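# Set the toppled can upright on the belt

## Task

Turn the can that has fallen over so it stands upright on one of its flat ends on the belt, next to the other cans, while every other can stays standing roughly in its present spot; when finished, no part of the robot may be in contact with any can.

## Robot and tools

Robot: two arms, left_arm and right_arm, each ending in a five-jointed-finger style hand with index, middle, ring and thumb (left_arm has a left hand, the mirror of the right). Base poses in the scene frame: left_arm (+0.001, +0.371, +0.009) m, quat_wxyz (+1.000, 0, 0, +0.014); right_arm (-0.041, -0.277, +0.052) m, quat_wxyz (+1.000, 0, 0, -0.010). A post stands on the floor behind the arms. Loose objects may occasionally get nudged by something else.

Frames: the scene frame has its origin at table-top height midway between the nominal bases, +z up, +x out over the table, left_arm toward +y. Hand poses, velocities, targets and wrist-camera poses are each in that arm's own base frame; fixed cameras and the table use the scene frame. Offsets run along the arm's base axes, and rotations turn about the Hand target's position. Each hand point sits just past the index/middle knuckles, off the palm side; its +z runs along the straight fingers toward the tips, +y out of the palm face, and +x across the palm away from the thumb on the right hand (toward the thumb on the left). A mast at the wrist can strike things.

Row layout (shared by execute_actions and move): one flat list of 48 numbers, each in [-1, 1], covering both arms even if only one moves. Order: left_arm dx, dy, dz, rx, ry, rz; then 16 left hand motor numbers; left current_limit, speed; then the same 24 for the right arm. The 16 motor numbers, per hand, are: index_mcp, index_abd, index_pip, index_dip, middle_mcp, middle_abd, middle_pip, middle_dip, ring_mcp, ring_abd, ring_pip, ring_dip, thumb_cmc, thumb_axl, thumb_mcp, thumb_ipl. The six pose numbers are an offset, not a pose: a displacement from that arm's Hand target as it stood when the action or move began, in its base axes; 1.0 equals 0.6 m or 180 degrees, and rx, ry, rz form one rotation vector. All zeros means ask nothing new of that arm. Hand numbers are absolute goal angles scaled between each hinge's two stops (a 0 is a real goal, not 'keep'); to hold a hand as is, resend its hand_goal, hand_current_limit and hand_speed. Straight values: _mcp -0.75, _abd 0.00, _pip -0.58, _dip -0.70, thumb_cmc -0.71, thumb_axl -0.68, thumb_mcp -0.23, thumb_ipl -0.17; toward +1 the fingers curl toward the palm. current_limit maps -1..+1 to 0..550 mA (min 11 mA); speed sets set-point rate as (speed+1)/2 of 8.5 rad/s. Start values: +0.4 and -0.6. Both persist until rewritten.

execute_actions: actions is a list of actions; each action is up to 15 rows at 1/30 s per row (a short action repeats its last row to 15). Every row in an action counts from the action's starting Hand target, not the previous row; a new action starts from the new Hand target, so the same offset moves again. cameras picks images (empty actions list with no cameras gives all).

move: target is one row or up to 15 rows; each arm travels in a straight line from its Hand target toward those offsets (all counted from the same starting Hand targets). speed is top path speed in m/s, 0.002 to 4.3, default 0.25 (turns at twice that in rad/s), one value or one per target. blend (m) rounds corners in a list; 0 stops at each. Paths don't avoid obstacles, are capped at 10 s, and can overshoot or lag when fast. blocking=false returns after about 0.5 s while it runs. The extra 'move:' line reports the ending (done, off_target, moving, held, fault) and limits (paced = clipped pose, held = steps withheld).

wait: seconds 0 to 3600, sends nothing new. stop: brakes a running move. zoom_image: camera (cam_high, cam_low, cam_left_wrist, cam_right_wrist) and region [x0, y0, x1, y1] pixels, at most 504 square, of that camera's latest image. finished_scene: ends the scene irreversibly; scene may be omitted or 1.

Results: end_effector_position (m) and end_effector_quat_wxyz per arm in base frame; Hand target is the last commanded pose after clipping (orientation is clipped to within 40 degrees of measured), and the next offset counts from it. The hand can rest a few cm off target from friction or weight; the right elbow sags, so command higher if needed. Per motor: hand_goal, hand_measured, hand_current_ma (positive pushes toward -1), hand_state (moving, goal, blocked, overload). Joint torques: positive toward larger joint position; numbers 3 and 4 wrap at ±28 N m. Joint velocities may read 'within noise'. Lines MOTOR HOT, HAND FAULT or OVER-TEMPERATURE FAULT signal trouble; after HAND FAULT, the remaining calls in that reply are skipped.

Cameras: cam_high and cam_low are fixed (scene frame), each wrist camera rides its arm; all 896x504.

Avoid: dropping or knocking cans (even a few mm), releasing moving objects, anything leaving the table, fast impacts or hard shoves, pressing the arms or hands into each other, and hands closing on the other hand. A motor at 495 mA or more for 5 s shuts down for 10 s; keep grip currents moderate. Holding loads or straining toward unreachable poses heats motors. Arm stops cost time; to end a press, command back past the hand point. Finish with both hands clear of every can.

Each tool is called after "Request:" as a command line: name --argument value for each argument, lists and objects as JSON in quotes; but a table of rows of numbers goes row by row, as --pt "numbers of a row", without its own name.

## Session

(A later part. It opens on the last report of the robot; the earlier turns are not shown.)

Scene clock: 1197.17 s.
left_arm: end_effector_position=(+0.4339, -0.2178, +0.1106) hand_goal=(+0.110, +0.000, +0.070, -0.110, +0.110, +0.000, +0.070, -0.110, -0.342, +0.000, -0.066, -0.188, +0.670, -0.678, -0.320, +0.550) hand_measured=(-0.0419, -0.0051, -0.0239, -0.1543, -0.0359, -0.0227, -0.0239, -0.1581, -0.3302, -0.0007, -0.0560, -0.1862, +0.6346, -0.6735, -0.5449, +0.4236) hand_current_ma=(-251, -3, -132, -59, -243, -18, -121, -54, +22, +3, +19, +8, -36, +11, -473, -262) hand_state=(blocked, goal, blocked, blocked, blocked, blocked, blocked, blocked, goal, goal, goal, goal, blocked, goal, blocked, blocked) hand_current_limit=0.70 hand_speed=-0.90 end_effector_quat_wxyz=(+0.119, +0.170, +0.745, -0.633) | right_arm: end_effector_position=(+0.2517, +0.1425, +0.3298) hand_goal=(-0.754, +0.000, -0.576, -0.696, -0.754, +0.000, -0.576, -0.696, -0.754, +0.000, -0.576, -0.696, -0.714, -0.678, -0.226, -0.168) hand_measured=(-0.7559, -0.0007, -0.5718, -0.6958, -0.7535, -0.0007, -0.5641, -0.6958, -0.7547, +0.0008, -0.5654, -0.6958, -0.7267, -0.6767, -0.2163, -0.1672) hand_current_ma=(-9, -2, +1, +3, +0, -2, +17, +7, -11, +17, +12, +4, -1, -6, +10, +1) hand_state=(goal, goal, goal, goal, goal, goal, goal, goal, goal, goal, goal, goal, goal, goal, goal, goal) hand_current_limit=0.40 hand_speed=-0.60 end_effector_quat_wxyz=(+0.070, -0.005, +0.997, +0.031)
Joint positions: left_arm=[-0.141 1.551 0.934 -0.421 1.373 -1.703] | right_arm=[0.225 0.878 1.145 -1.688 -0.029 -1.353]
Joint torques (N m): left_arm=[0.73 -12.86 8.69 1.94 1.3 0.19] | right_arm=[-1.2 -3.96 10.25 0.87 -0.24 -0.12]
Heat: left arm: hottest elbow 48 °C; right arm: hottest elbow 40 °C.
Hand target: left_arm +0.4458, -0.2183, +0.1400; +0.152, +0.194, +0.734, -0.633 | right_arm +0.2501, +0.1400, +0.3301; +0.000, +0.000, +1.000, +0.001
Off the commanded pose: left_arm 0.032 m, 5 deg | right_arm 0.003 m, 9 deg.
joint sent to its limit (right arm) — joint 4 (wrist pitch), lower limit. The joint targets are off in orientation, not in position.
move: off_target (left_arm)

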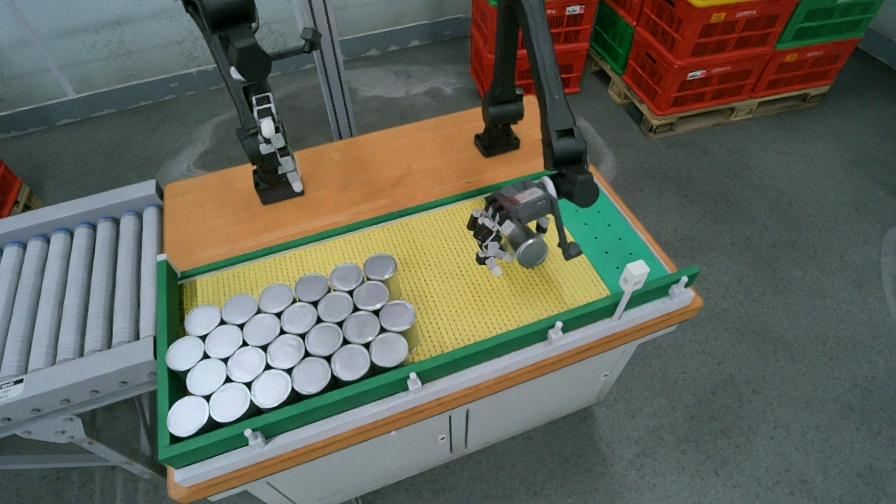

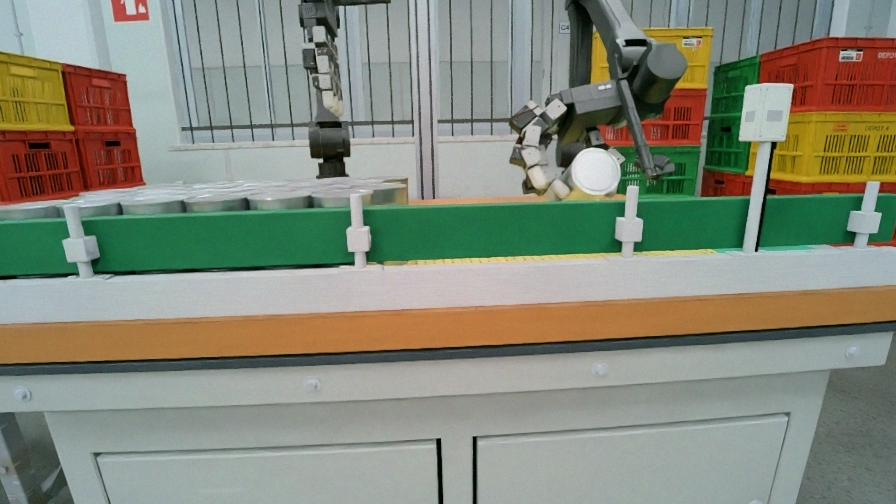

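Request:
move --target '[0.0,0,-0.025,-0.0148,-0.138,0,0.11,0,0.07,-0.11,0.11,0,0.07,-0.11,-0.342,0,-0.066,-0.188,0.671,-0.678,-0.32,0.55,0.7,-0.9,0,0,0,0,0,0,-0.754,0,-0.576,-0.696,-0.754,0,-0.576,-0.696,-0.754,0,-0.576,-0.696,-0.714,-0.678,-0.226,-0.168,0.4,-0.6]' --cameras '["cam_high","cam_low"]' --speed 0.12

Request:
zoom_image --camera "cam_low" --region '[480, 110, 640, 230]'

Request:
zoom_image --camera "cam_high" --region '[440, 160, 600, 300]'

Scene clock: 1210.80 s.
left_arm: end_effector_position=(+0.4321, -0.2164, +0.0965) hand_goal=(+0.110, +0.000, +0.070, -0.110, +0.110, +0.000, +0.070, -0.110, -0.342, +0.000, -0.066, -0.188, +0.670, -0.678, -0.320, +0.550) hand_measured=(-0.0432, -0.0270, -0.0368, -0.1581, -0.0202, -0.0300, -0.0214, -0.1581, -0.3290, -0.0007, -0.0560, -0.1862, +0.5868, -0.6735, -0.5459, +0.4236) hand_current_ma=(-241, -14, -146, -50, -199, -21, -110, -50, +13, -2, +14, +2, -116, +9, -473, -260) hand_state=(blocked, blocked, blocked, blocked, blocked, blocked, blocked, blocked, goal, goal, goal, goal, blocked, goal, blocked, blocked) hand_current_limit=0.70 hand_speed=-0.90 end_effector_quat_wxyz=(+0.275, +0.294, +0.689, -0.603) | right_arm: end_effector_position=(+0.2517, +0.1425, +0.3298) hand_goal=(-0.754, +0.000, -0.576, -0.696, -0.754, +0.000, -0.576, -0.696, -0.754, +0.000, -0.576, -0.696, -0.714, -0.678, -0.226, -0.168) hand_measured=(-0.7559, +0.0008, -0.5718, -0.6958, -0.7535, -0.0007, -0.5654, -0.6958, -0.7547, +0.0008, -0.5654, -0.6958, -0.7280, -0.6767, -0.2173, -0.1672) hand_current_ma=(-2, -7, +4, -14, -4, +1, +12, +11, -6, +7, +3, +8, -11, -9, +21, +10) hand_state=(goal, goal, goal, goal, goal, goal, goal, goal, goal, goal, goal, goal, goal, goal, goal, goal) hand_current_limit=0.40 hand_speed=-0.60 end_effector_quat_wxyz=(+0.070, -0.005, +0.997, +0.031)
Joint positions: left_arm=[-0.141 1.499 0.687 0.169 1.365 -1.678] | right_arm=[0.225 0.878 1.145 -1.688 -0.029 -1.353]
Joint torques (N m): left_arm=[0.5 -10.58 8.08 2.88 0.86 0.5] | right_arm=[-1.14 -3.9 10.25 0.88 -0.23 -0.13]
Heat: left arm: hottest elbow 48 °C; right arm: hottest elbow 40 °C.
Hand target: left_arm +0.4458, -0.2183, +0.1252; +0.311, +0.322, +0.670, -0.593 | right_arm +0.2501, +0.1400, +0.3301; +0.000, +0.000, +1.000, +0.001
Off the commanded pose: left_arm 0.032 m, 6 deg | right_arm 0.003 m, 9 deg.
joint sent to its limit (right arm) — joint 4 (wrist pitch), lower limit. The joint targets are off in orientation, not in position.
move: off_target (left_arm)

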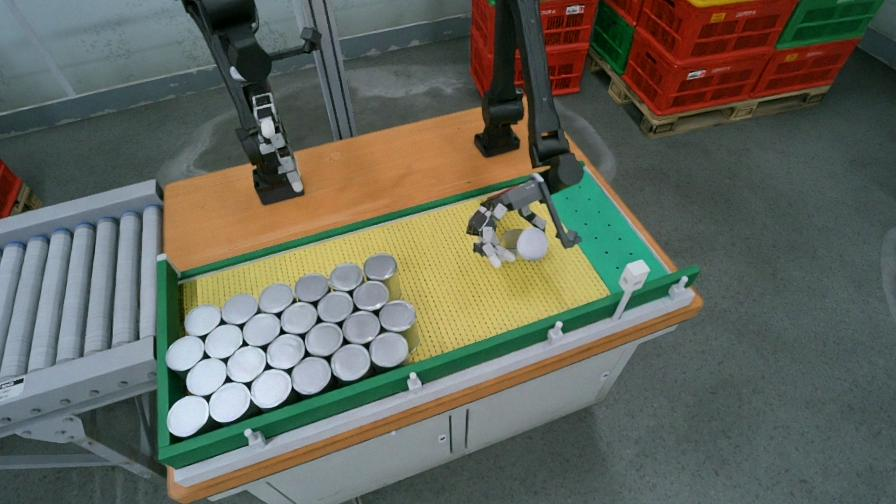

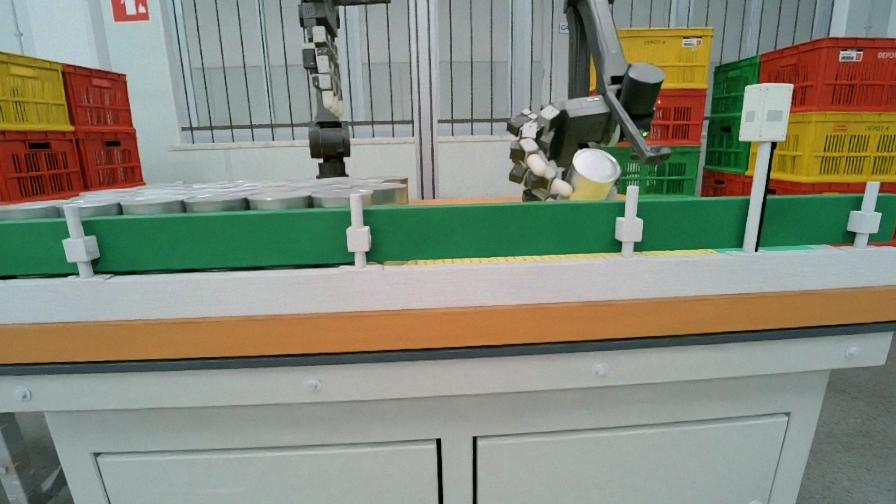

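Scaled by 3.150 from the camera's image (finer frame: 1280x720).

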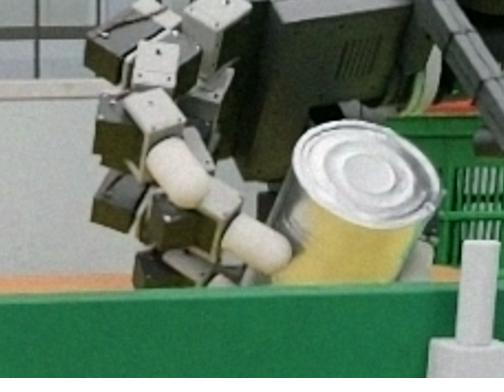

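Scaled by 3.150 from the camera's image (finer frame: 1280x720).

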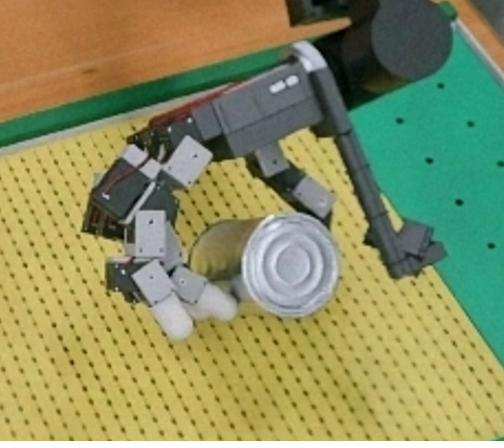

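Request:
move --target '[0.0,0,-0.025,-0.0119,-0.1104,0,0.11,0,0.07,-0.11,0.11,0,0.07,-0.11,-0.342,0,-0.066,-0.188,0.671,-0.678,-0.32,0.55,0.7,-0.9,0,0,0,0,0,0,-0.754,0,-0.576,-0.696,-0.754,0,-0.576,-0.696,-0.754,0,-0.576,-0.696,-0.714,-0.678,-0.226,-0.168,0.4,-0.6]' --cameras '["cam_high","cam_low"]' --speed 0.1

Request:
zoom_image --camera "cam_low" --region '[480, 110, 640, 230]'

Request:
zoom_image --camera "cam_high" --region '[440, 160, 600, 300]'

Scene clock: 1225.83 s.
left_arm: end_effector_position=(+0.4456, -0.2178, +0.1131) hand_goal=(+0.110, +0.000, +0.070, -0.110, +0.110, +0.000, +0.070, -0.110, -0.342, +0.000, -0.066, -0.188, +0.670, -0.678, -0.320, +0.550) hand_measured=(+0.0943, -0.0227, +0.0505, -0.1225, +0.1112, -0.0285, +0.0607, -0.1199, -0.3314, -0.0021, -0.0624, -0.1862, +0.6233, -0.6820, -0.3232, +0.5436) hand_current_ma=(-34, -7, -18, -3, +2, -17, +10, -5, +6, +10, +8, +13, -54, -5, -9, -11) hand_state=(goal, blocked, goal, goal, goal, blocked, goal, goal, goal, goal, goal, goal, blocked, goal, goal, goal) hand_current_limit=0.70 hand_speed=-0.90 end_effector_quat_wxyz=(+0.428, +0.416, +0.594, -0.539) | right_arm: end_effector_position=(+0.2517, +0.1425, +0.3298) hand_goal=(-0.754, +0.000, -0.576, -0.696, -0.754, +0.000, -0.576, -0.696, -0.754, +0.000, -0.576, -0.696, -0.714, -0.678, -0.226, -0.168) hand_measured=(-0.7559, -0.0007, -0.5718, -0.6958, -0.7535, -0.0007, -0.5654, -0.6945, -0.7547, +0.0008, -0.5654, -0.6971, -0.7280, -0.6767, -0.2173, -0.1672) hand_current_ma=(-3, -2, -1, -5, +3, -5, +12, +6, -19, +3, +12, +6, -5, -4, +11, -3) hand_state=(goal, goal, goal, goal, goal, goal, goal, goal, goal, goal, goal, goal, goal, goal, goal, goal) hand_current_limit=0.40 hand_speed=-0.60 end_effector_quat_wxyz=(+0.070, -0.005, +0.997, +0.031)
Joint positions: left_arm=[-0.141 1.566 0.56 0.75 1.363 -1.61] | right_arm=[0.225 0.878 1.145 -1.688 -0.029 -1.353]
Joint torques (N m): left_arm=[0.44 -6.71 5.81 2.43 0.2 0.29] | right_arm=[-1.14 -3.96 10.25 0.88 -0.23 -0.13]
Heat: left arm: hottest elbow 47 °C; right arm: hottest elbow 40 °C.
Hand target: left_arm +0.4458, -0.2183, +0.1101; +0.427, +0.413, +0.595, -0.541 | right_arm +0.2501, +0.1400, +0.3301; +0.000, +0.000, +1.000, +0.001
Off the commanded pose: left_arm 0.003 m, 0 deg | right_arm 0.003 m, 9 deg.
joint sent to its limit (right arm) — joint 4 (wrist pitch), lower limit. The joint targets are off in orientation, not in position.
move: done

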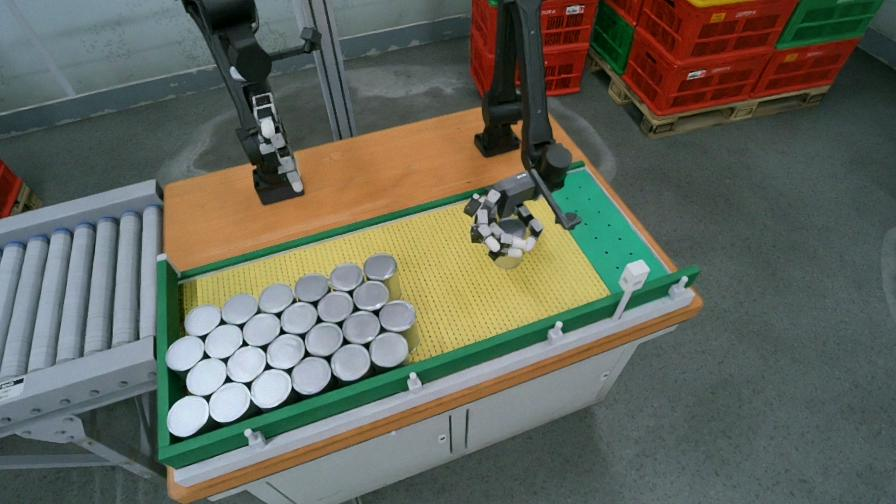

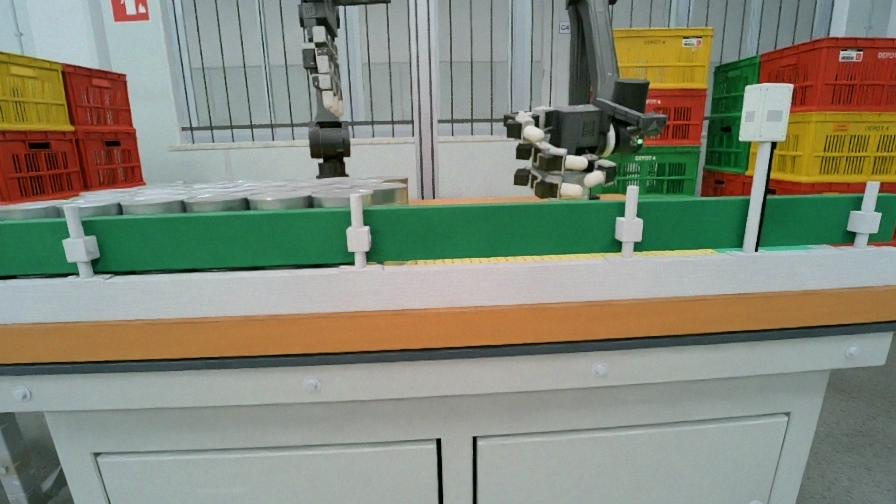

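Scaled by 3.150 from the camera's image (finer frame: 1280x720).

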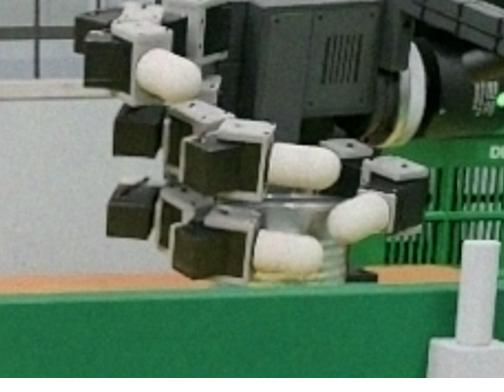

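Scaled by 3.150 from the camera's image (finer frame: 1280x720).

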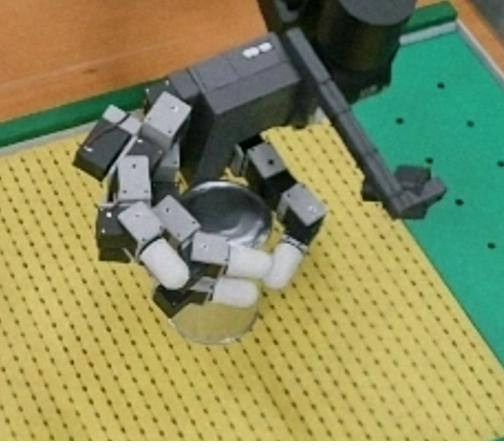

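Request:
zoom_image --camera "cam_low" --region '[530, 150, 610, 210]'

Request:
zoom_image --camera "cam_high" --region '[470, 200, 550, 280]'

Request:
wait --seconds 0.2 --cameras '["cam_left_wrist"]'

Scaled by 6.300 from the camera's image (finer frame: 1280x720).

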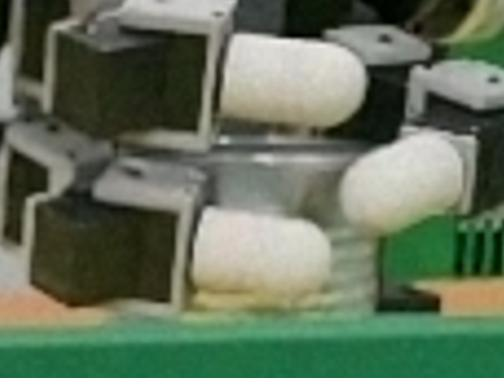

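Scaled by 6.300 from the camera's image (finer frame: 1280x720).

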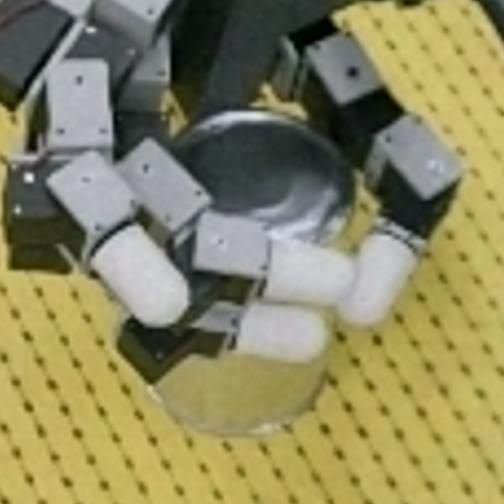

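Scene clock: 1231.53 s.
left_arm: end_effector_position=(+0.4456, -0.2178, +0.1132) hand_goal=(+0.110, +0.000, +0.070, -0.110, +0.110, +0.000, +0.070, -0.110, -0.342, +0.000, -0.066, -0.188, +0.670, -0.678, -0.320, +0.550) hand_measured=(+0.0931, -0.0227, +0.0505, -0.1225, +0.1112, -0.0300, +0.0607, -0.1199, -0.3314, -0.0021, -0.0624, -0.1862, +0.6220, -0.6809, -0.3232, +0.5436) hand_current_ma=(-24, -9, -25, -18, -1, -22, +1, -10, +11, +3, +13, +12, -54, +2, -13, -15) hand_state=(goal, blocked, goal, goal, goal, blocked, goal, goal, goal, goal, goal, goal, blocked, goal, goal, goal) hand_current_limit=0.70 hand_speed=-0.90 end_effector_quat_wxyz=(+0.428, +0.416, +0.594, -0.539) | right_arm: end_effector_position=(+0.2517, +0.1425, +0.3298) hand_goal=(-0.754, +0.000, -0.576, -0.696, -0.754, +0.000, -0.576, -0.696, -0.754, +0.000, -0.576, -0.696, -0.714, -0.678, -0.226, -0.168) hand_measured=(-0.7547, -0.0007, -0.5731, -0.6958, -0.7535, -0.0007, -0.5654, -0.6971, -0.7547, -0.0007, -0.5641, -0.6971, -0.7267, -0.6777, -0.2173, -0.1681) hand_current_ma=(-2, -4, +4, +1, -1, -8, +17, +13, -12, +17, +6, +4, -6, -14, +23, +15) hand_state=(goal, goal, goal, goal, goal, goal, goal, goal, goal, goal, goal, goal, goal, goal, goal, goal) hand_current_limit=0.40 hand_speed=-0.60 end_effector_quat_wxyz=(+0.070, -0.005, +0.997, +0.031)
Joint positions: left_arm=[-0.141 1.566 0.56 0.75 1.363 -1.61] | right_arm=[0.225 0.878 1.145 -1.688 -0.029 -1.353]
Joint torques (N m): left_arm=[0.32 -6.77 5.81 2.39 0.2 0.28] | right_arm=[-1.08 -3.9 10.26 0.88 -0.23 -0.12]
Heat: left arm: hottest elbow 46 °C; right arm: hottest elbow 40 °C.
Hand target: left_arm +0.4458, -0.2183, +0.1102; +0.427, +0.413, +0.595, -0.541 | right_arm +0.2501, +0.1400, +0.3301; +0.000, +0.000, +1.000, +0.001
Off the commanded pose: left_arm 0.003 m, 0 deg | right_arm 0.003 m, 9 deg.
wait: 0.20 s; at rest from the start
cam_left_wrist: T_world_to_cam=[[-0.36942, 0.0001, 0.92926, 0.01341], [-0.65215, 0.71235, -0.25933, 0.42992], [-0.66199, -0.70182, -0.26309, 0.29467]] pos_world=[0.4804, -0.09946, 0.17656]

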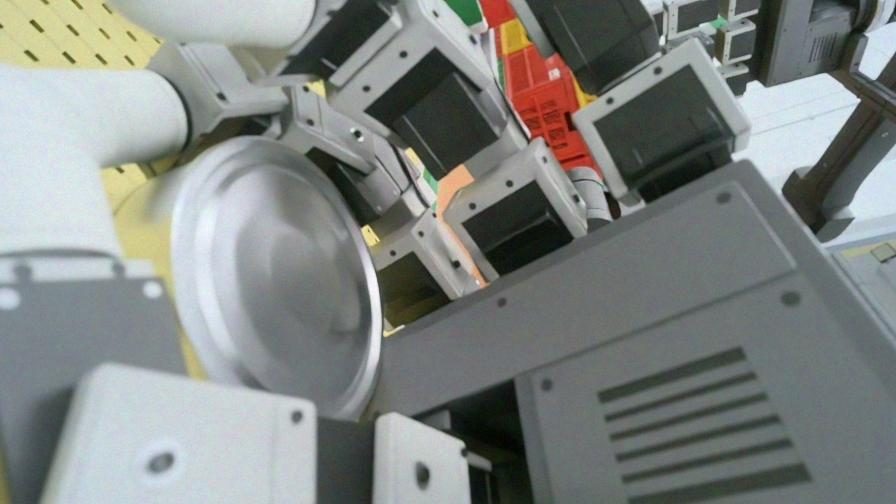

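Request:
wait --seconds 0.1 --cameras '["all"]'

Request:
zoom_image --camera "cam_high" --region '[440, 160, 600, 290]'

Request:
zoom_image --camera "cam_low" --region '[480, 110, 660, 240]'

Scene clock: 1263.77 s.
left_arm: end_effector_position=(+0.4456, -0.2178, +0.1132) hand_goal=(+0.110, +0.000, +0.070, -0.110, +0.110, +0.000, +0.070, -0.110, -0.342, +0.000, -0.066, -0.188, +0.670, -0.678, -0.320, +0.550) hand_measured=(+0.0943, -0.0227, +0.0505, -0.1225, +0.1112, -0.0285, +0.0595, -0.1199, -0.3314, -0.0021, -0.0611, -0.1874, +0.6220, -0.6809, -0.3232, +0.5436) hand_current_ma=(-31, -17, -20, -12, +6, -16, +13, -12, +17, +12, +16, -4, -65, +3, +1, -11) hand_state=(goal, blocked, goal, goal, goal, blocked, goal, goal, goal, goal, goal, goal, blocked, goal, goal, goal) hand_current_limit=0.70 hand_speed=-0.90 end_effector_quat_wxyz=(+0.428, +0.416, +0.594, -0.539) | right_arm: end_effector_position=(+0.2517, +0.1425, +0.3298) hand_goal=(-0.754, +0.000, -0.576, -0.696, -0.754, +0.000, -0.576, -0.696, -0.754, +0.000, -0.576, -0.696, -0.714, -0.678, -0.226, -0.168) hand_measured=(-0.7559, +0.0008, -0.5718, -0.6958, -0.7547, -0.0007, -0.5654, -0.6971, -0.7547, +0.0008, -0.5667, -0.6958, -0.7280, -0.6767, -0.2173, -0.1681) hand_current_ma=(+2, +4, +6, -3, -3, -5, +9, +10, +0, +2, +11, -1, -7, -7, +12, +11) hand_state=(goal, goal, goal, goal, goal, goal, goal, goal, goal, goal, goal, goal, goal, goal, goal, goal) hand_current_limit=0.40 hand_speed=-0.60 end_effector_quat_wxyz=(+0.070, -0.005, +0.997, +0.031)
Joint positions: left_arm=[-0.141 1.566 0.56 0.75 1.363 -1.61] | right_arm=[0.225 0.878 1.145 -1.688 -0.029 -1.353]
Joint torques (N m): left_arm=[0.32 -6.77 5.79 2.39 0.2 0.29] | right_arm=[-1.14 -3.9 10.26 0.88 -0.24 -0.12]
Heat: left arm: hottest elbow 43 °C; right arm: hottest elbow 40 °C.
Hand target: left_arm +0.4458, -0.2183, +0.1102; +0.427, +0.413, +0.595, -0.541 | right_arm +0.2501, +0.1400, +0.3301; +0.000, +0.000, +1.000, +0.001
Off the commanded pose: left_arm 0.003 m, 0 deg | right_arm 0.003 m, 9 deg.
wait: 0.10 s; at rest from the start
cam_left_wrist: T_world_to_cam=[[-0.36942, 0.0001, 0.92926, 0.01341], [-0.65215, 0.71235, -0.25933, 0.42992], [-0.66199, -0.70182, -0.26309, 0.29467]] pos_world=[0.4804, -0.09946, 0.17656]
cam_right_wrist: T_world_to_cam=[[0.76091, 0.63195, 0.14718, -0.29484], [0.3368, -0.57853, 0.74288, -0.2922], [0.55461, -0.51569, -0.65305, 0.27929]] pos_world=[0.16786, 0.16131, 0.44285]

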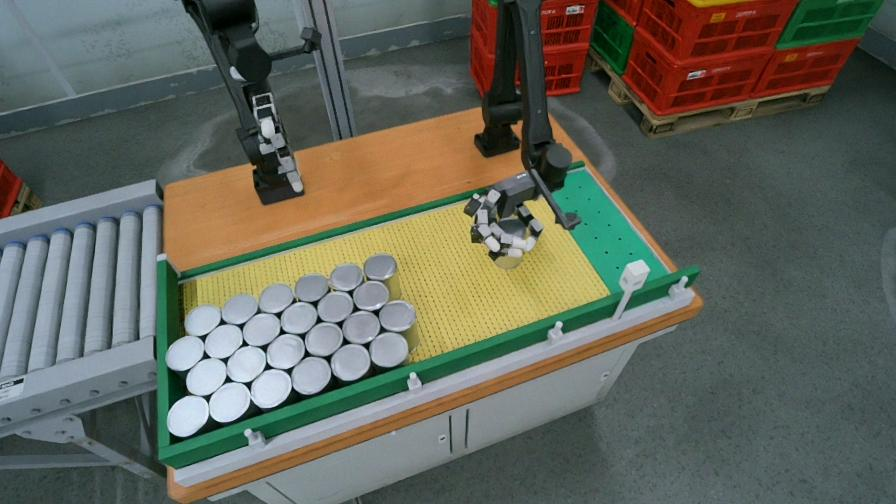

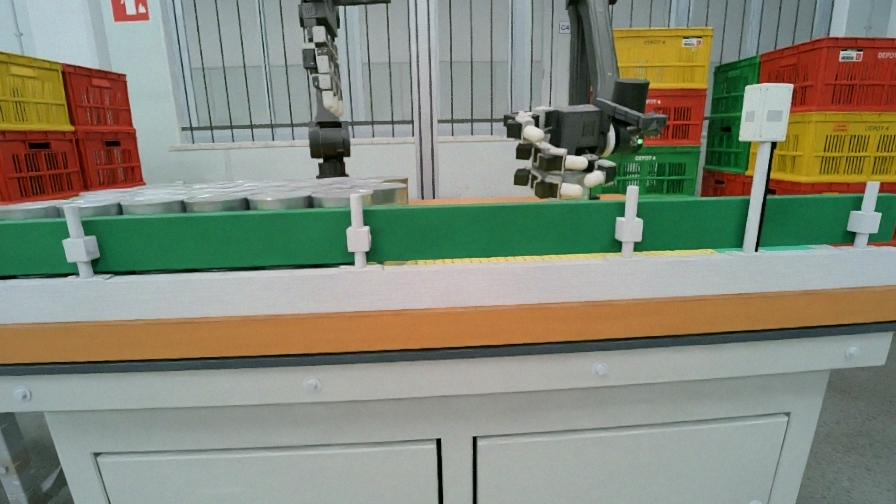

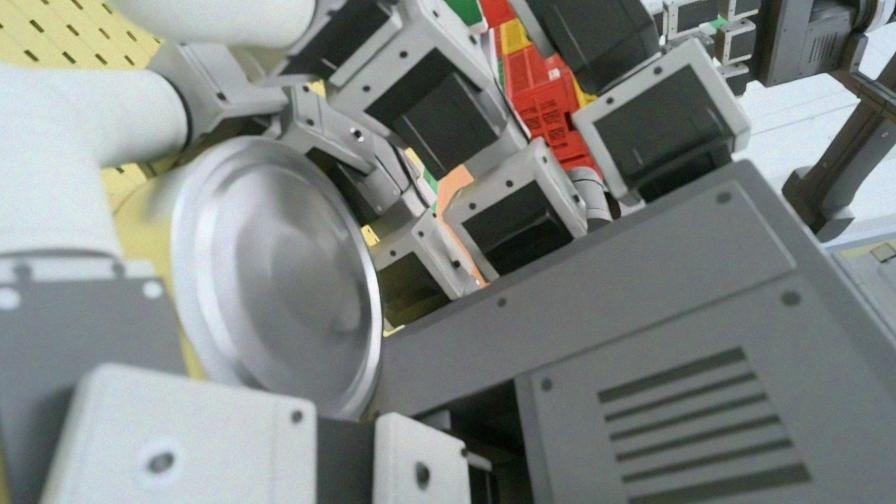

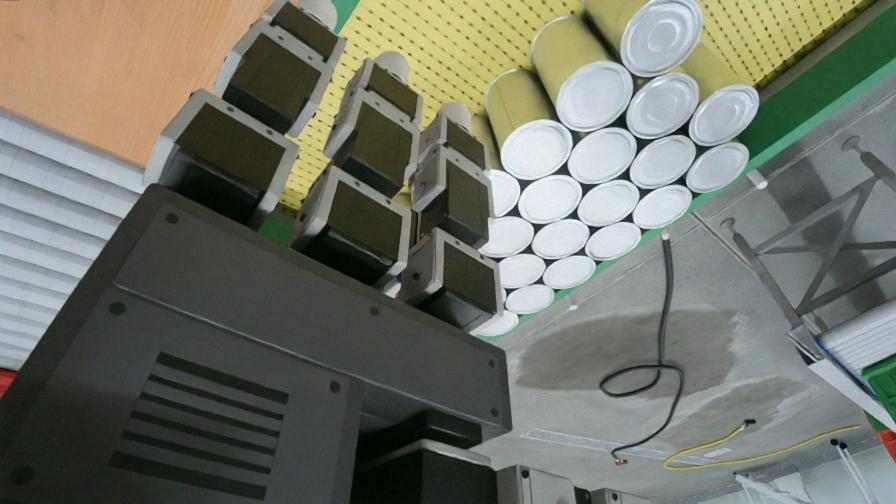

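Scaled by 3.150 from the camera's image (finer frame: 1280x720).

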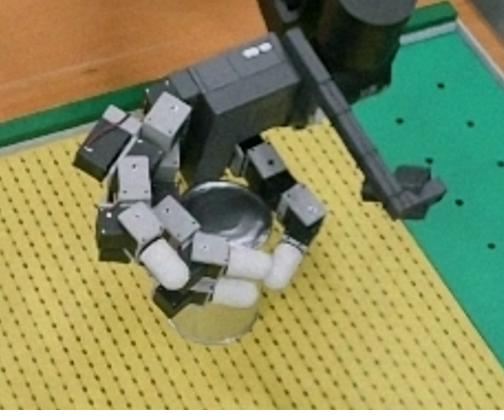

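Scaled by 2.800 from the camera's image (finer frame: 1280x720).

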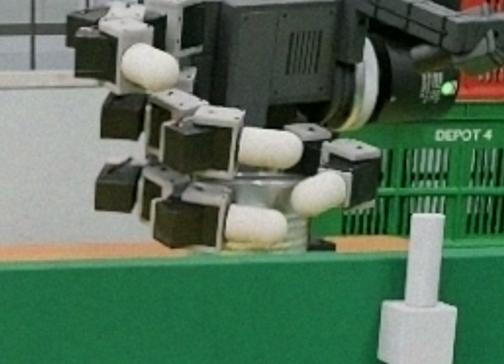

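Request:
move --pt "0 0 0 0 0 0 -0.15 0 -0.15 -0.35 -0.15 0 -0.15 -0.35 -0.45 0 -0.2 -0.35 0.64 -0.678 -0.45 0.15 0.5 -0.92 0 0 0 0 0 0 -0.754 0 -0.576 -0.696 -0.754 0 -0.576 -0.696 -0.754 0 -0.576 -0.696 -0.714 -0.678 -0.226 -0.168 0.4 -0.6" --cameras '["all"]'

Request:
zoom_image --camera "cam_high" --region '[440, 160, 600, 290]'

Request:
zoom_image --camera "cam_low" --region '[480, 110, 660, 240]'

Scene clock: 1275.43 s.
left_arm: end_effector_position=(+0.4456, -0.2178, +0.1130) hand_goal=(-0.150, +0.000, -0.150, -0.350, -0.150, +0.000, -0.150, -0.350, -0.450, +0.000, -0.200, -0.350, +0.640, -0.678, -0.450, +0.150) hand_measured=(-0.1384, -0.0227, -0.1433, -0.3429, -0.1384, -0.0285, -0.1407, -0.3416, -0.4339, -0.0021, -0.1907, -0.3429, +0.6220, -0.6735, -0.4439, +0.1549) hand_current_ma=(+4, -5, +12, +7, +0, -20, +22, +10, +21, +7, +10, +13, -25, -4, +3, -3) hand_state=(goal, blocked, goal, goal, goal, blocked, goal, goal, goal, goal, goal, goal, goal, goal, goal, goal) hand_current_limit=0.50 hand_speed=-0.92 end_effector_quat_wxyz=(+0.427, +0.415, +0.595, -0.540) | right_arm: end_effector_position=(+0.2517, +0.1425, +0.3298) hand_goal=(-0.754, +0.000, -0.576, -0.696, -0.754, +0.000, -0.576, -0.696, -0.754, +0.000, -0.576, -0.696, -0.714, -0.678, -0.226, -0.168) hand_measured=(-0.7559, -0.0007, -0.5718, -0.6958, -0.7547, -0.0007, -0.5641, -0.6958, -0.7547, -0.0007, -0.5654, -0.6958, -0.7267, -0.6767, -0.2173, -0.1681) hand_current_ma=(-7, +1, +13, -3, +7, +7, +11, +4, -16, +2, +11, +6, +1, -13, +10, +4) hand_state=(goal, goal, goal, goal, goal, goal, goal, goal, goal, goal, goal, goal, goal, goal, goal, goal) hand_current_limit=0.40 hand_speed=-0.60 end_effector_quat_wxyz=(+0.070, -0.005, +0.997, +0.031)
Joint positions: left_arm=[-0.141 1.567 0.56 0.755 1.363 -1.616] | right_arm=[0.225 0.878 1.145 -1.688 -0.029 -1.353]
Joint torques (N m): left_arm=[0.38 -6.71 5.75 2.4 0.21 0.27] | right_arm=[-1.14 -3.9 10.26 0.88 -0.24 -0.12]
Heat: left arm: hottest elbow 42 °C; right arm: hottest elbow 40 °C.
Hand target: left_arm +0.4458, -0.2183, +0.1101; +0.427, +0.413, +0.595, -0.541 | right_arm +0.2501, +0.1400, +0.3301; +0.000, +0.000, +1.000, +0.001
Off the commanded pose: left_arm 0.003 m, 0 deg | right_arm 0.003 m, 9 deg.
joint sent to its limit (right arm) — joint 4 (wrist pitch), lower limit. The joint targets are off in orientation, not in position.
move: done
cam_left_wrist: T_world_to_cam=[[-0.36725, 0.00071, 0.93012, 0.01259], [-0.65294, 0.71199, -0.25835, 0.43008], [-0.66242, -0.70219, -0.26101, 0.29446]] pos_world=[0.4805, -0.09945, 0.17625]
cam_right_wrist: T_world_to_cam=[[0.76091, 0.63195, 0.14718, -0.29484], [0.3368, -0.57853, 0.74288, -0.2922], [0.55461, -0.51569, -0.65305, 0.27929]] pos_world=[0.16786, 0.16131, 0.44285]

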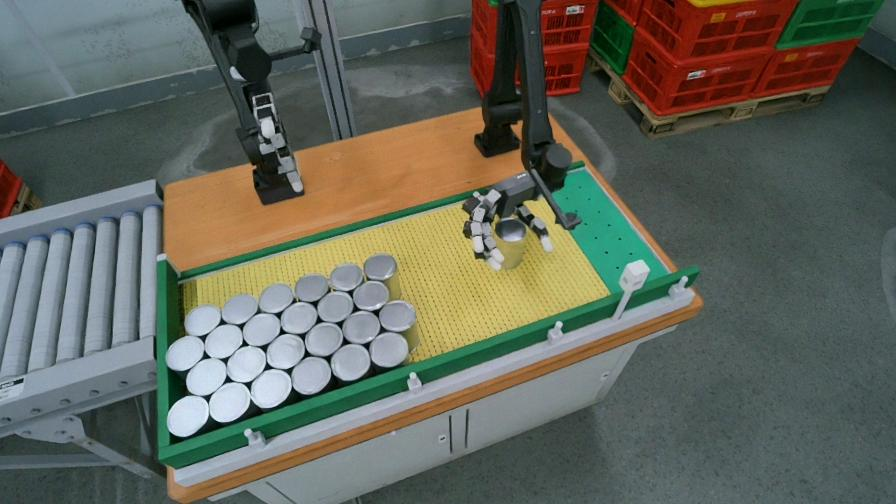

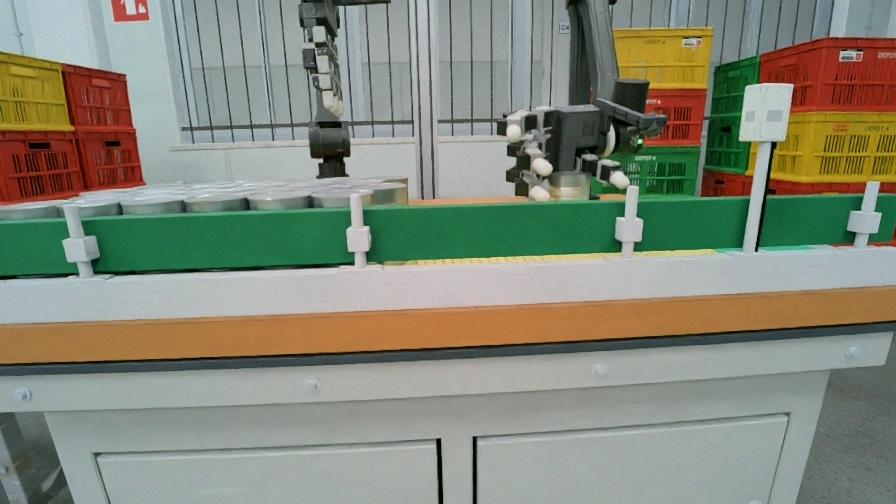

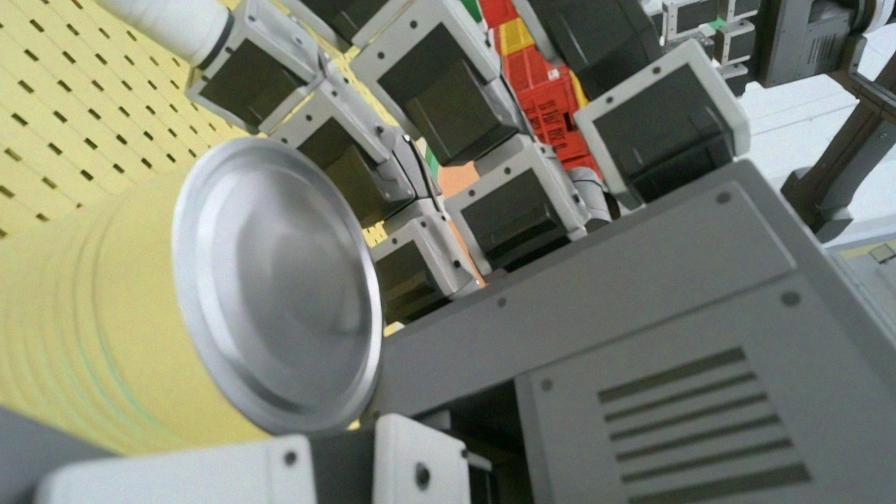

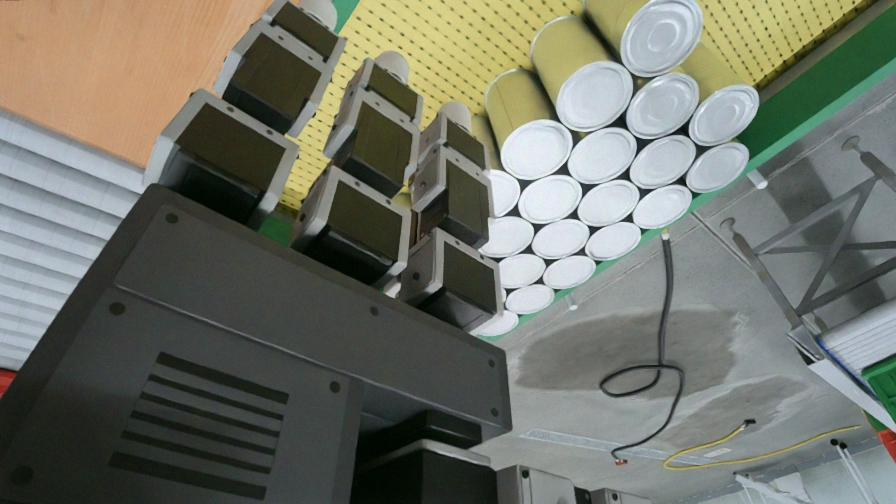

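Scaled by 3.150 from the camera's image (finer frame: 1280x720).

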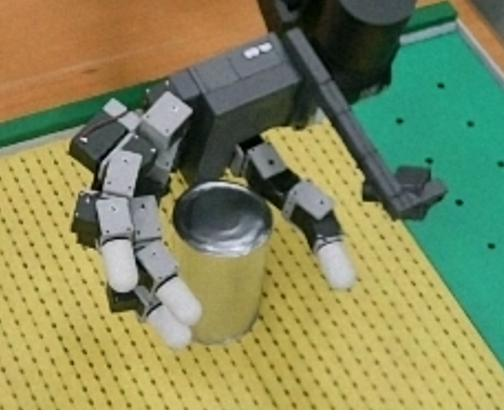

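Scaled by 2.800 from the camera's image (finer frame: 1280x720).

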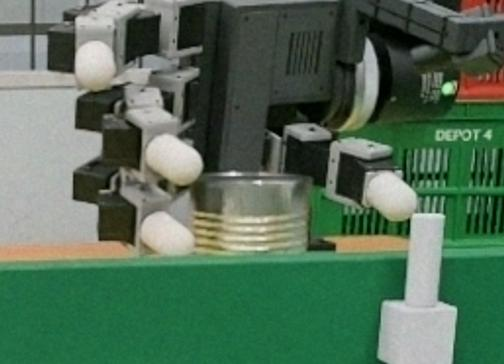

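Request:
move --pt "0 0 0 0 0 0 -0.5 0 -0.4 -0.5 -0.5 0 -0.4 -0.5 -0.5 0 -0.4 -0.5 0.62 -0.678 -0.5 -0.1 0.5 -0.92 0 0 0 0 0 0 -0.754 0 -0.576 -0.696 -0.754 0 -0.576 -0.696 -0.754 0 -0.576 -0.696 -0.714 -0.678 -0.226 -0.168 0.4 -0.6" --pt "-0.025 0.005 0 0 0 0 -0.5 0 -0.4 -0.5 -0.5 0 -0.4 -0.5 -0.5 0 -0.4 -0.5 0.62 -0.678 -0.5 -0.1 0.5 -0.92 0 0 0 0 0 0 -0.754 0 -0.576 -0.696 -0.754 0 -0.576 -0.696 -0.754 0 -0.576 -0.696 -0.714 -0.678 -0.226 -0.168 0.4 -0.6" --speed 0.03 --cameras '["cam_high","cam_left_wrist"]'

Request:
zoom_image --camera "cam_high" --region '[440, 160, 600, 290]'

Scene clock: 1287.33 s.
left_arm: end_effector_position=(+0.4300, -0.2156, +0.1003) hand_goal=(-0.500, +0.000, -0.400, -0.500, -0.500, +0.000, -0.400, -0.500, -0.500, +0.000, -0.400, -0.500, +0.620, -0.678, -0.500, -0.100) hand_measured=(-0.4845, -0.0241, -0.3922, -0.4919, -0.4845, -0.0285, -0.3883, -0.4919, -0.4833, -0.0021, -0.3909, -0.4919, +0.6044, -0.6735, -0.4934, -0.0947) hand_current_ma=(+7, +0, +0, +0, +15, -22, +18, +7, +18, +12, +11, +10, -17, +12, +4, +0) hand_state=(goal, blocked, goal, goal, goal, blocked, goal, goal, goal, goal, goal, goal, goal, goal, goal, goal) hand_current_limit=0.50 hand_speed=-0.92 end_effector_quat_wxyz=(+0.418, +0.408, +0.602, -0.545) | right_arm: end_effector_position=(+0.2517, +0.1425, +0.3298) hand_goal=(-0.754, +0.000, -0.576, -0.696, -0.754, +0.000, -0.576, -0.696, -0.754, +0.000, -0.576, -0.696, -0.714, -0.678, -0.226, -0.168) hand_measured=(-0.7559, -0.0007, -0.5718, -0.6958, -0.7547, -0.0007, -0.5654, -0.6958, -0.7547, -0.0007, -0.5654, -0.6958, -0.7280, -0.6777, -0.2173, -0.1672) hand_current_ma=(-2, -1, +6, +10, +8, -3, +15, +6, -10, +4, +8, +2, -15, -4, +22, +6) hand_state=(goal, goal, goal, goal, goal, goal, goal, goal, goal, goal, goal, goal, goal, goal, goal, goal) hand_current_limit=0.40 hand_speed=-0.60 end_effector_quat_wxyz=(+0.070, -0.005, +0.997, +0.031)
Joint positions: left_arm=[-0.141 1.565 0.519 0.765 1.363 -1.616] | right_arm=[0.225 0.878 1.145 -1.688 -0.029 -1.353]
Joint torques (N m): left_arm=[0.56 -8.53 5.41 2.26 0.35 0.22] | right_arm=[-1.14 -3.9 10.26 0.88 -0.24 -0.12]
Heat: left arm: hottest elbow 42 °C; right arm: hottest elbow 40 °C.
Hand target: left_arm +0.4307, -0.2153, +0.1101; +0.427, +0.413, +0.595, -0.541 | right_arm +0.2501, +0.1400, +0.3301; +0.000, +0.000, +1.000, +0.001
Off the commanded pose: left_arm 0.010 m, 2 deg | right_arm 0.003 m, 9 deg.
joint sent to its limit (right arm) — joint 4 (wrist pitch), lower limit. The joint targets are off in orientation, not in position.
move: done
cam_left_wrist: T_world_to_cam=[[-0.34045, -0.00312, 0.94026, 0.00526], [-0.65997, 0.71306, -0.2366, 0.41605], [-0.66973, -0.70109, -0.24482, 0.28412]] pos_world=[0.46665, -0.09746, 0.16305]

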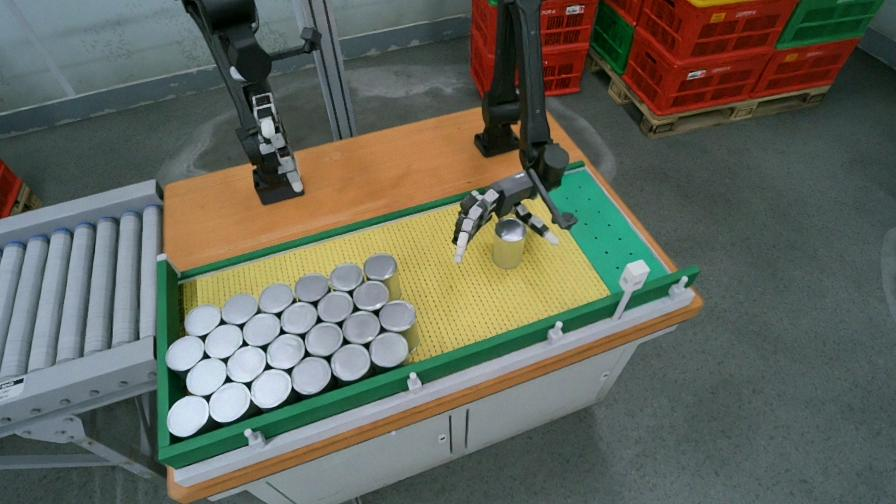

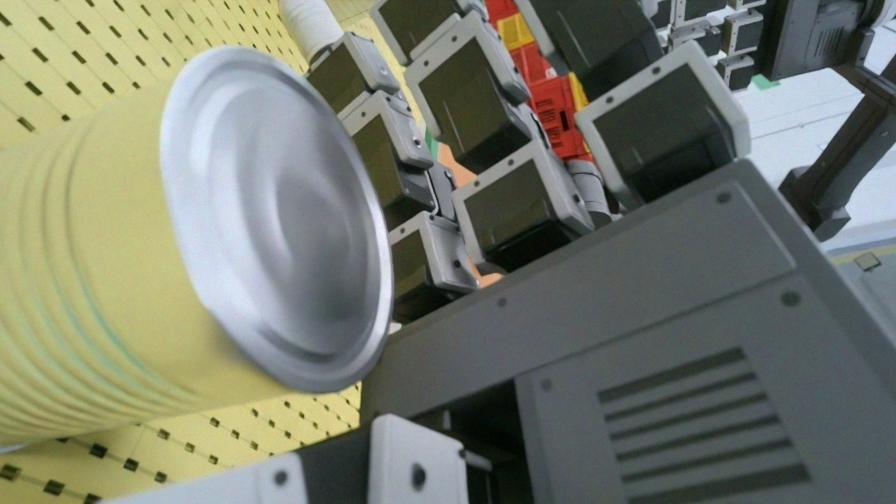

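Scaled by 3.150 from the camera's image (finer frame: 1280x720).

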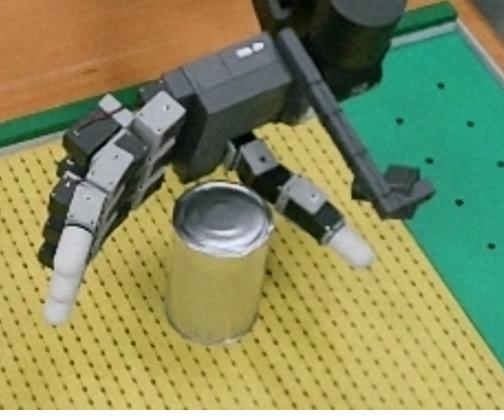

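Request:
move --pt "-0.05 0.008 0.03 0 0 0 -0.5 0 -0.4 -0.5 -0.5 0 -0.4 -0.5 -0.5 0 -0.4 -0.5 0.62 -0.678 -0.5 -0.1 0.5 -0.92 0 0 0 0 0 0 -0.754 0 -0.576 -0.696 -0.754 0 -0.576 -0.696 -0.754 0 -0.576 -0.696 -0.714 -0.678 -0.226 -0.168 0.4 -0.6" --speed 0.05 --cameras '["cam_high","cam_left_wrist"]'

Request:
zoom_image --camera "cam_high" --region '[440, 160, 600, 290]'

Scene clock: 1297.23 s.
left_arm: end_effector_position=(+0.4026, -0.2117, +0.1250) hand_goal=(-0.500, +0.000, -0.400, -0.500, -0.500, +0.000, -0.400, -0.500, -0.500, +0.000, -0.400, -0.500, +0.620, -0.678, -0.500, -0.100) hand_measured=(-0.4845, -0.0241, -0.3909, -0.4919, -0.4845, -0.0300, -0.3883, -0.4919, -0.4833, -0.0021, -0.3909, -0.4932, +0.6044, -0.6735, -0.4924, -0.0947) hand_current_ma=(+6, -3, +5, +7, +17, -20, +22, +10, +22, +9, +13, +20, -14, +6, +3, -11) hand_state=(goal, blocked, goal, goal, goal, blocked, goal, goal, goal, goal, goal, goal, goal, goal, goal, goal) hand_current_limit=0.50 hand_speed=-0.92 end_effector_quat_wxyz=(+0.429, +0.416, +0.593, -0.539) | right_arm: end_effector_position=(+0.2517, +0.1425, +0.3298) hand_goal=(-0.754, +0.000, -0.576, -0.696, -0.754, +0.000, -0.576, -0.696, -0.754, +0.000, -0.576, -0.696, -0.714, -0.678, -0.226, -0.168) hand_measured=(-0.7559, -0.0007, -0.5718, -0.6958, -0.7535, -0.0007, -0.5654, -0.6958, -0.7535, -0.0007, -0.5654, -0.6958, -0.7267, -0.6777, -0.2173, -0.1672) hand_current_ma=(-4, +6, +2, +8, +6, +1, +10, +14, -9, +11, +9, +2, +9, -2, +13, +5) hand_state=(goal, goal, goal, goal, goal, goal, goal, goal, goal, goal, goal, goal, goal, goal, goal, goal) hand_current_limit=0.40 hand_speed=-0.60 end_effector_quat_wxyz=(+0.070, -0.005, +0.997, +0.031)
Joint positions: left_arm=[-0.141 1.431 0.45 0.737 1.363 -1.619] | right_arm=[0.225 0.878 1.145 -1.688 -0.029 -1.353]
Joint torques (N m): left_arm=[0.67 -7.06 5.85 0.94 0.38 0.21] | right_arm=[-1.14 -3.9 10.25 0.88 -0.23 -0.12]
Heat: left arm: hottest elbow 42 °C; right arm: hottest elbow 40 °C.
Hand target: left_arm +0.4008, -0.2105, +0.1281; +0.427, +0.413, +0.595, -0.541 | right_arm +0.2501, +0.1400, +0.3301; +0.000, +0.000, +1.000, +0.001
Off the commanded pose: left_arm 0.004 m, 0 deg | right_arm 0.003 m, 9 deg.
joint sent to its limit (right arm) — joint 4 (wrist pitch), lower limit. The joint targets are off in orientation, not in position.
move: done
cam_left_wrist: T_world_to_cam=[[-0.3711, 0.00176, 0.92859, -0.0124], [-0.65196, 0.71159, -0.2619, 0.40069], [-0.66124, -0.70259, -0.26292, 0.27307]] pos_world=[0.43719, -0.09325, 0.18825]

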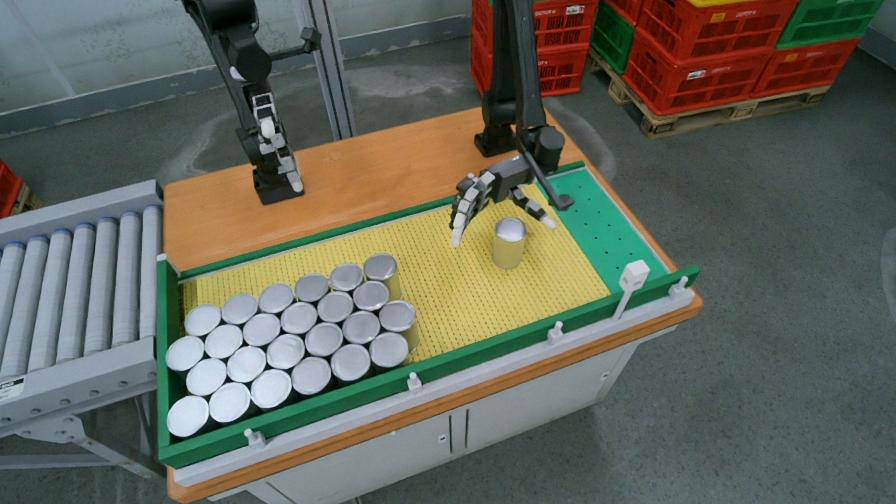

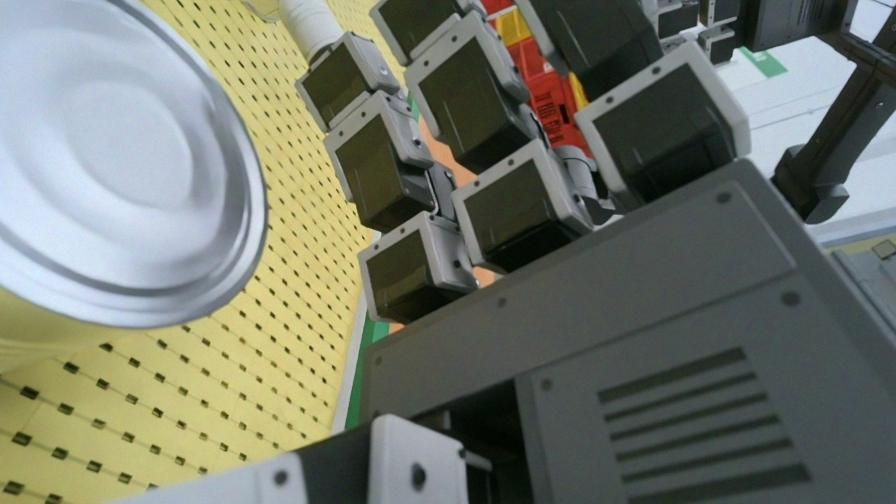

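Scaled by 3.150 from the camera's image (finer frame: 1280x720).

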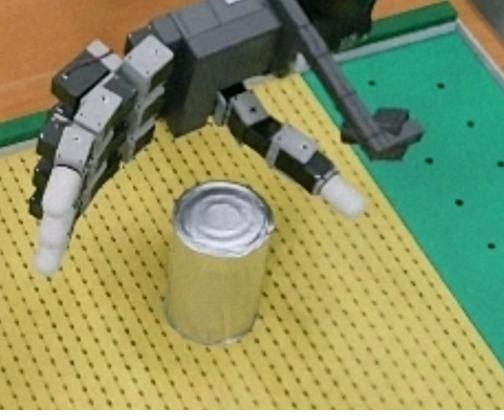

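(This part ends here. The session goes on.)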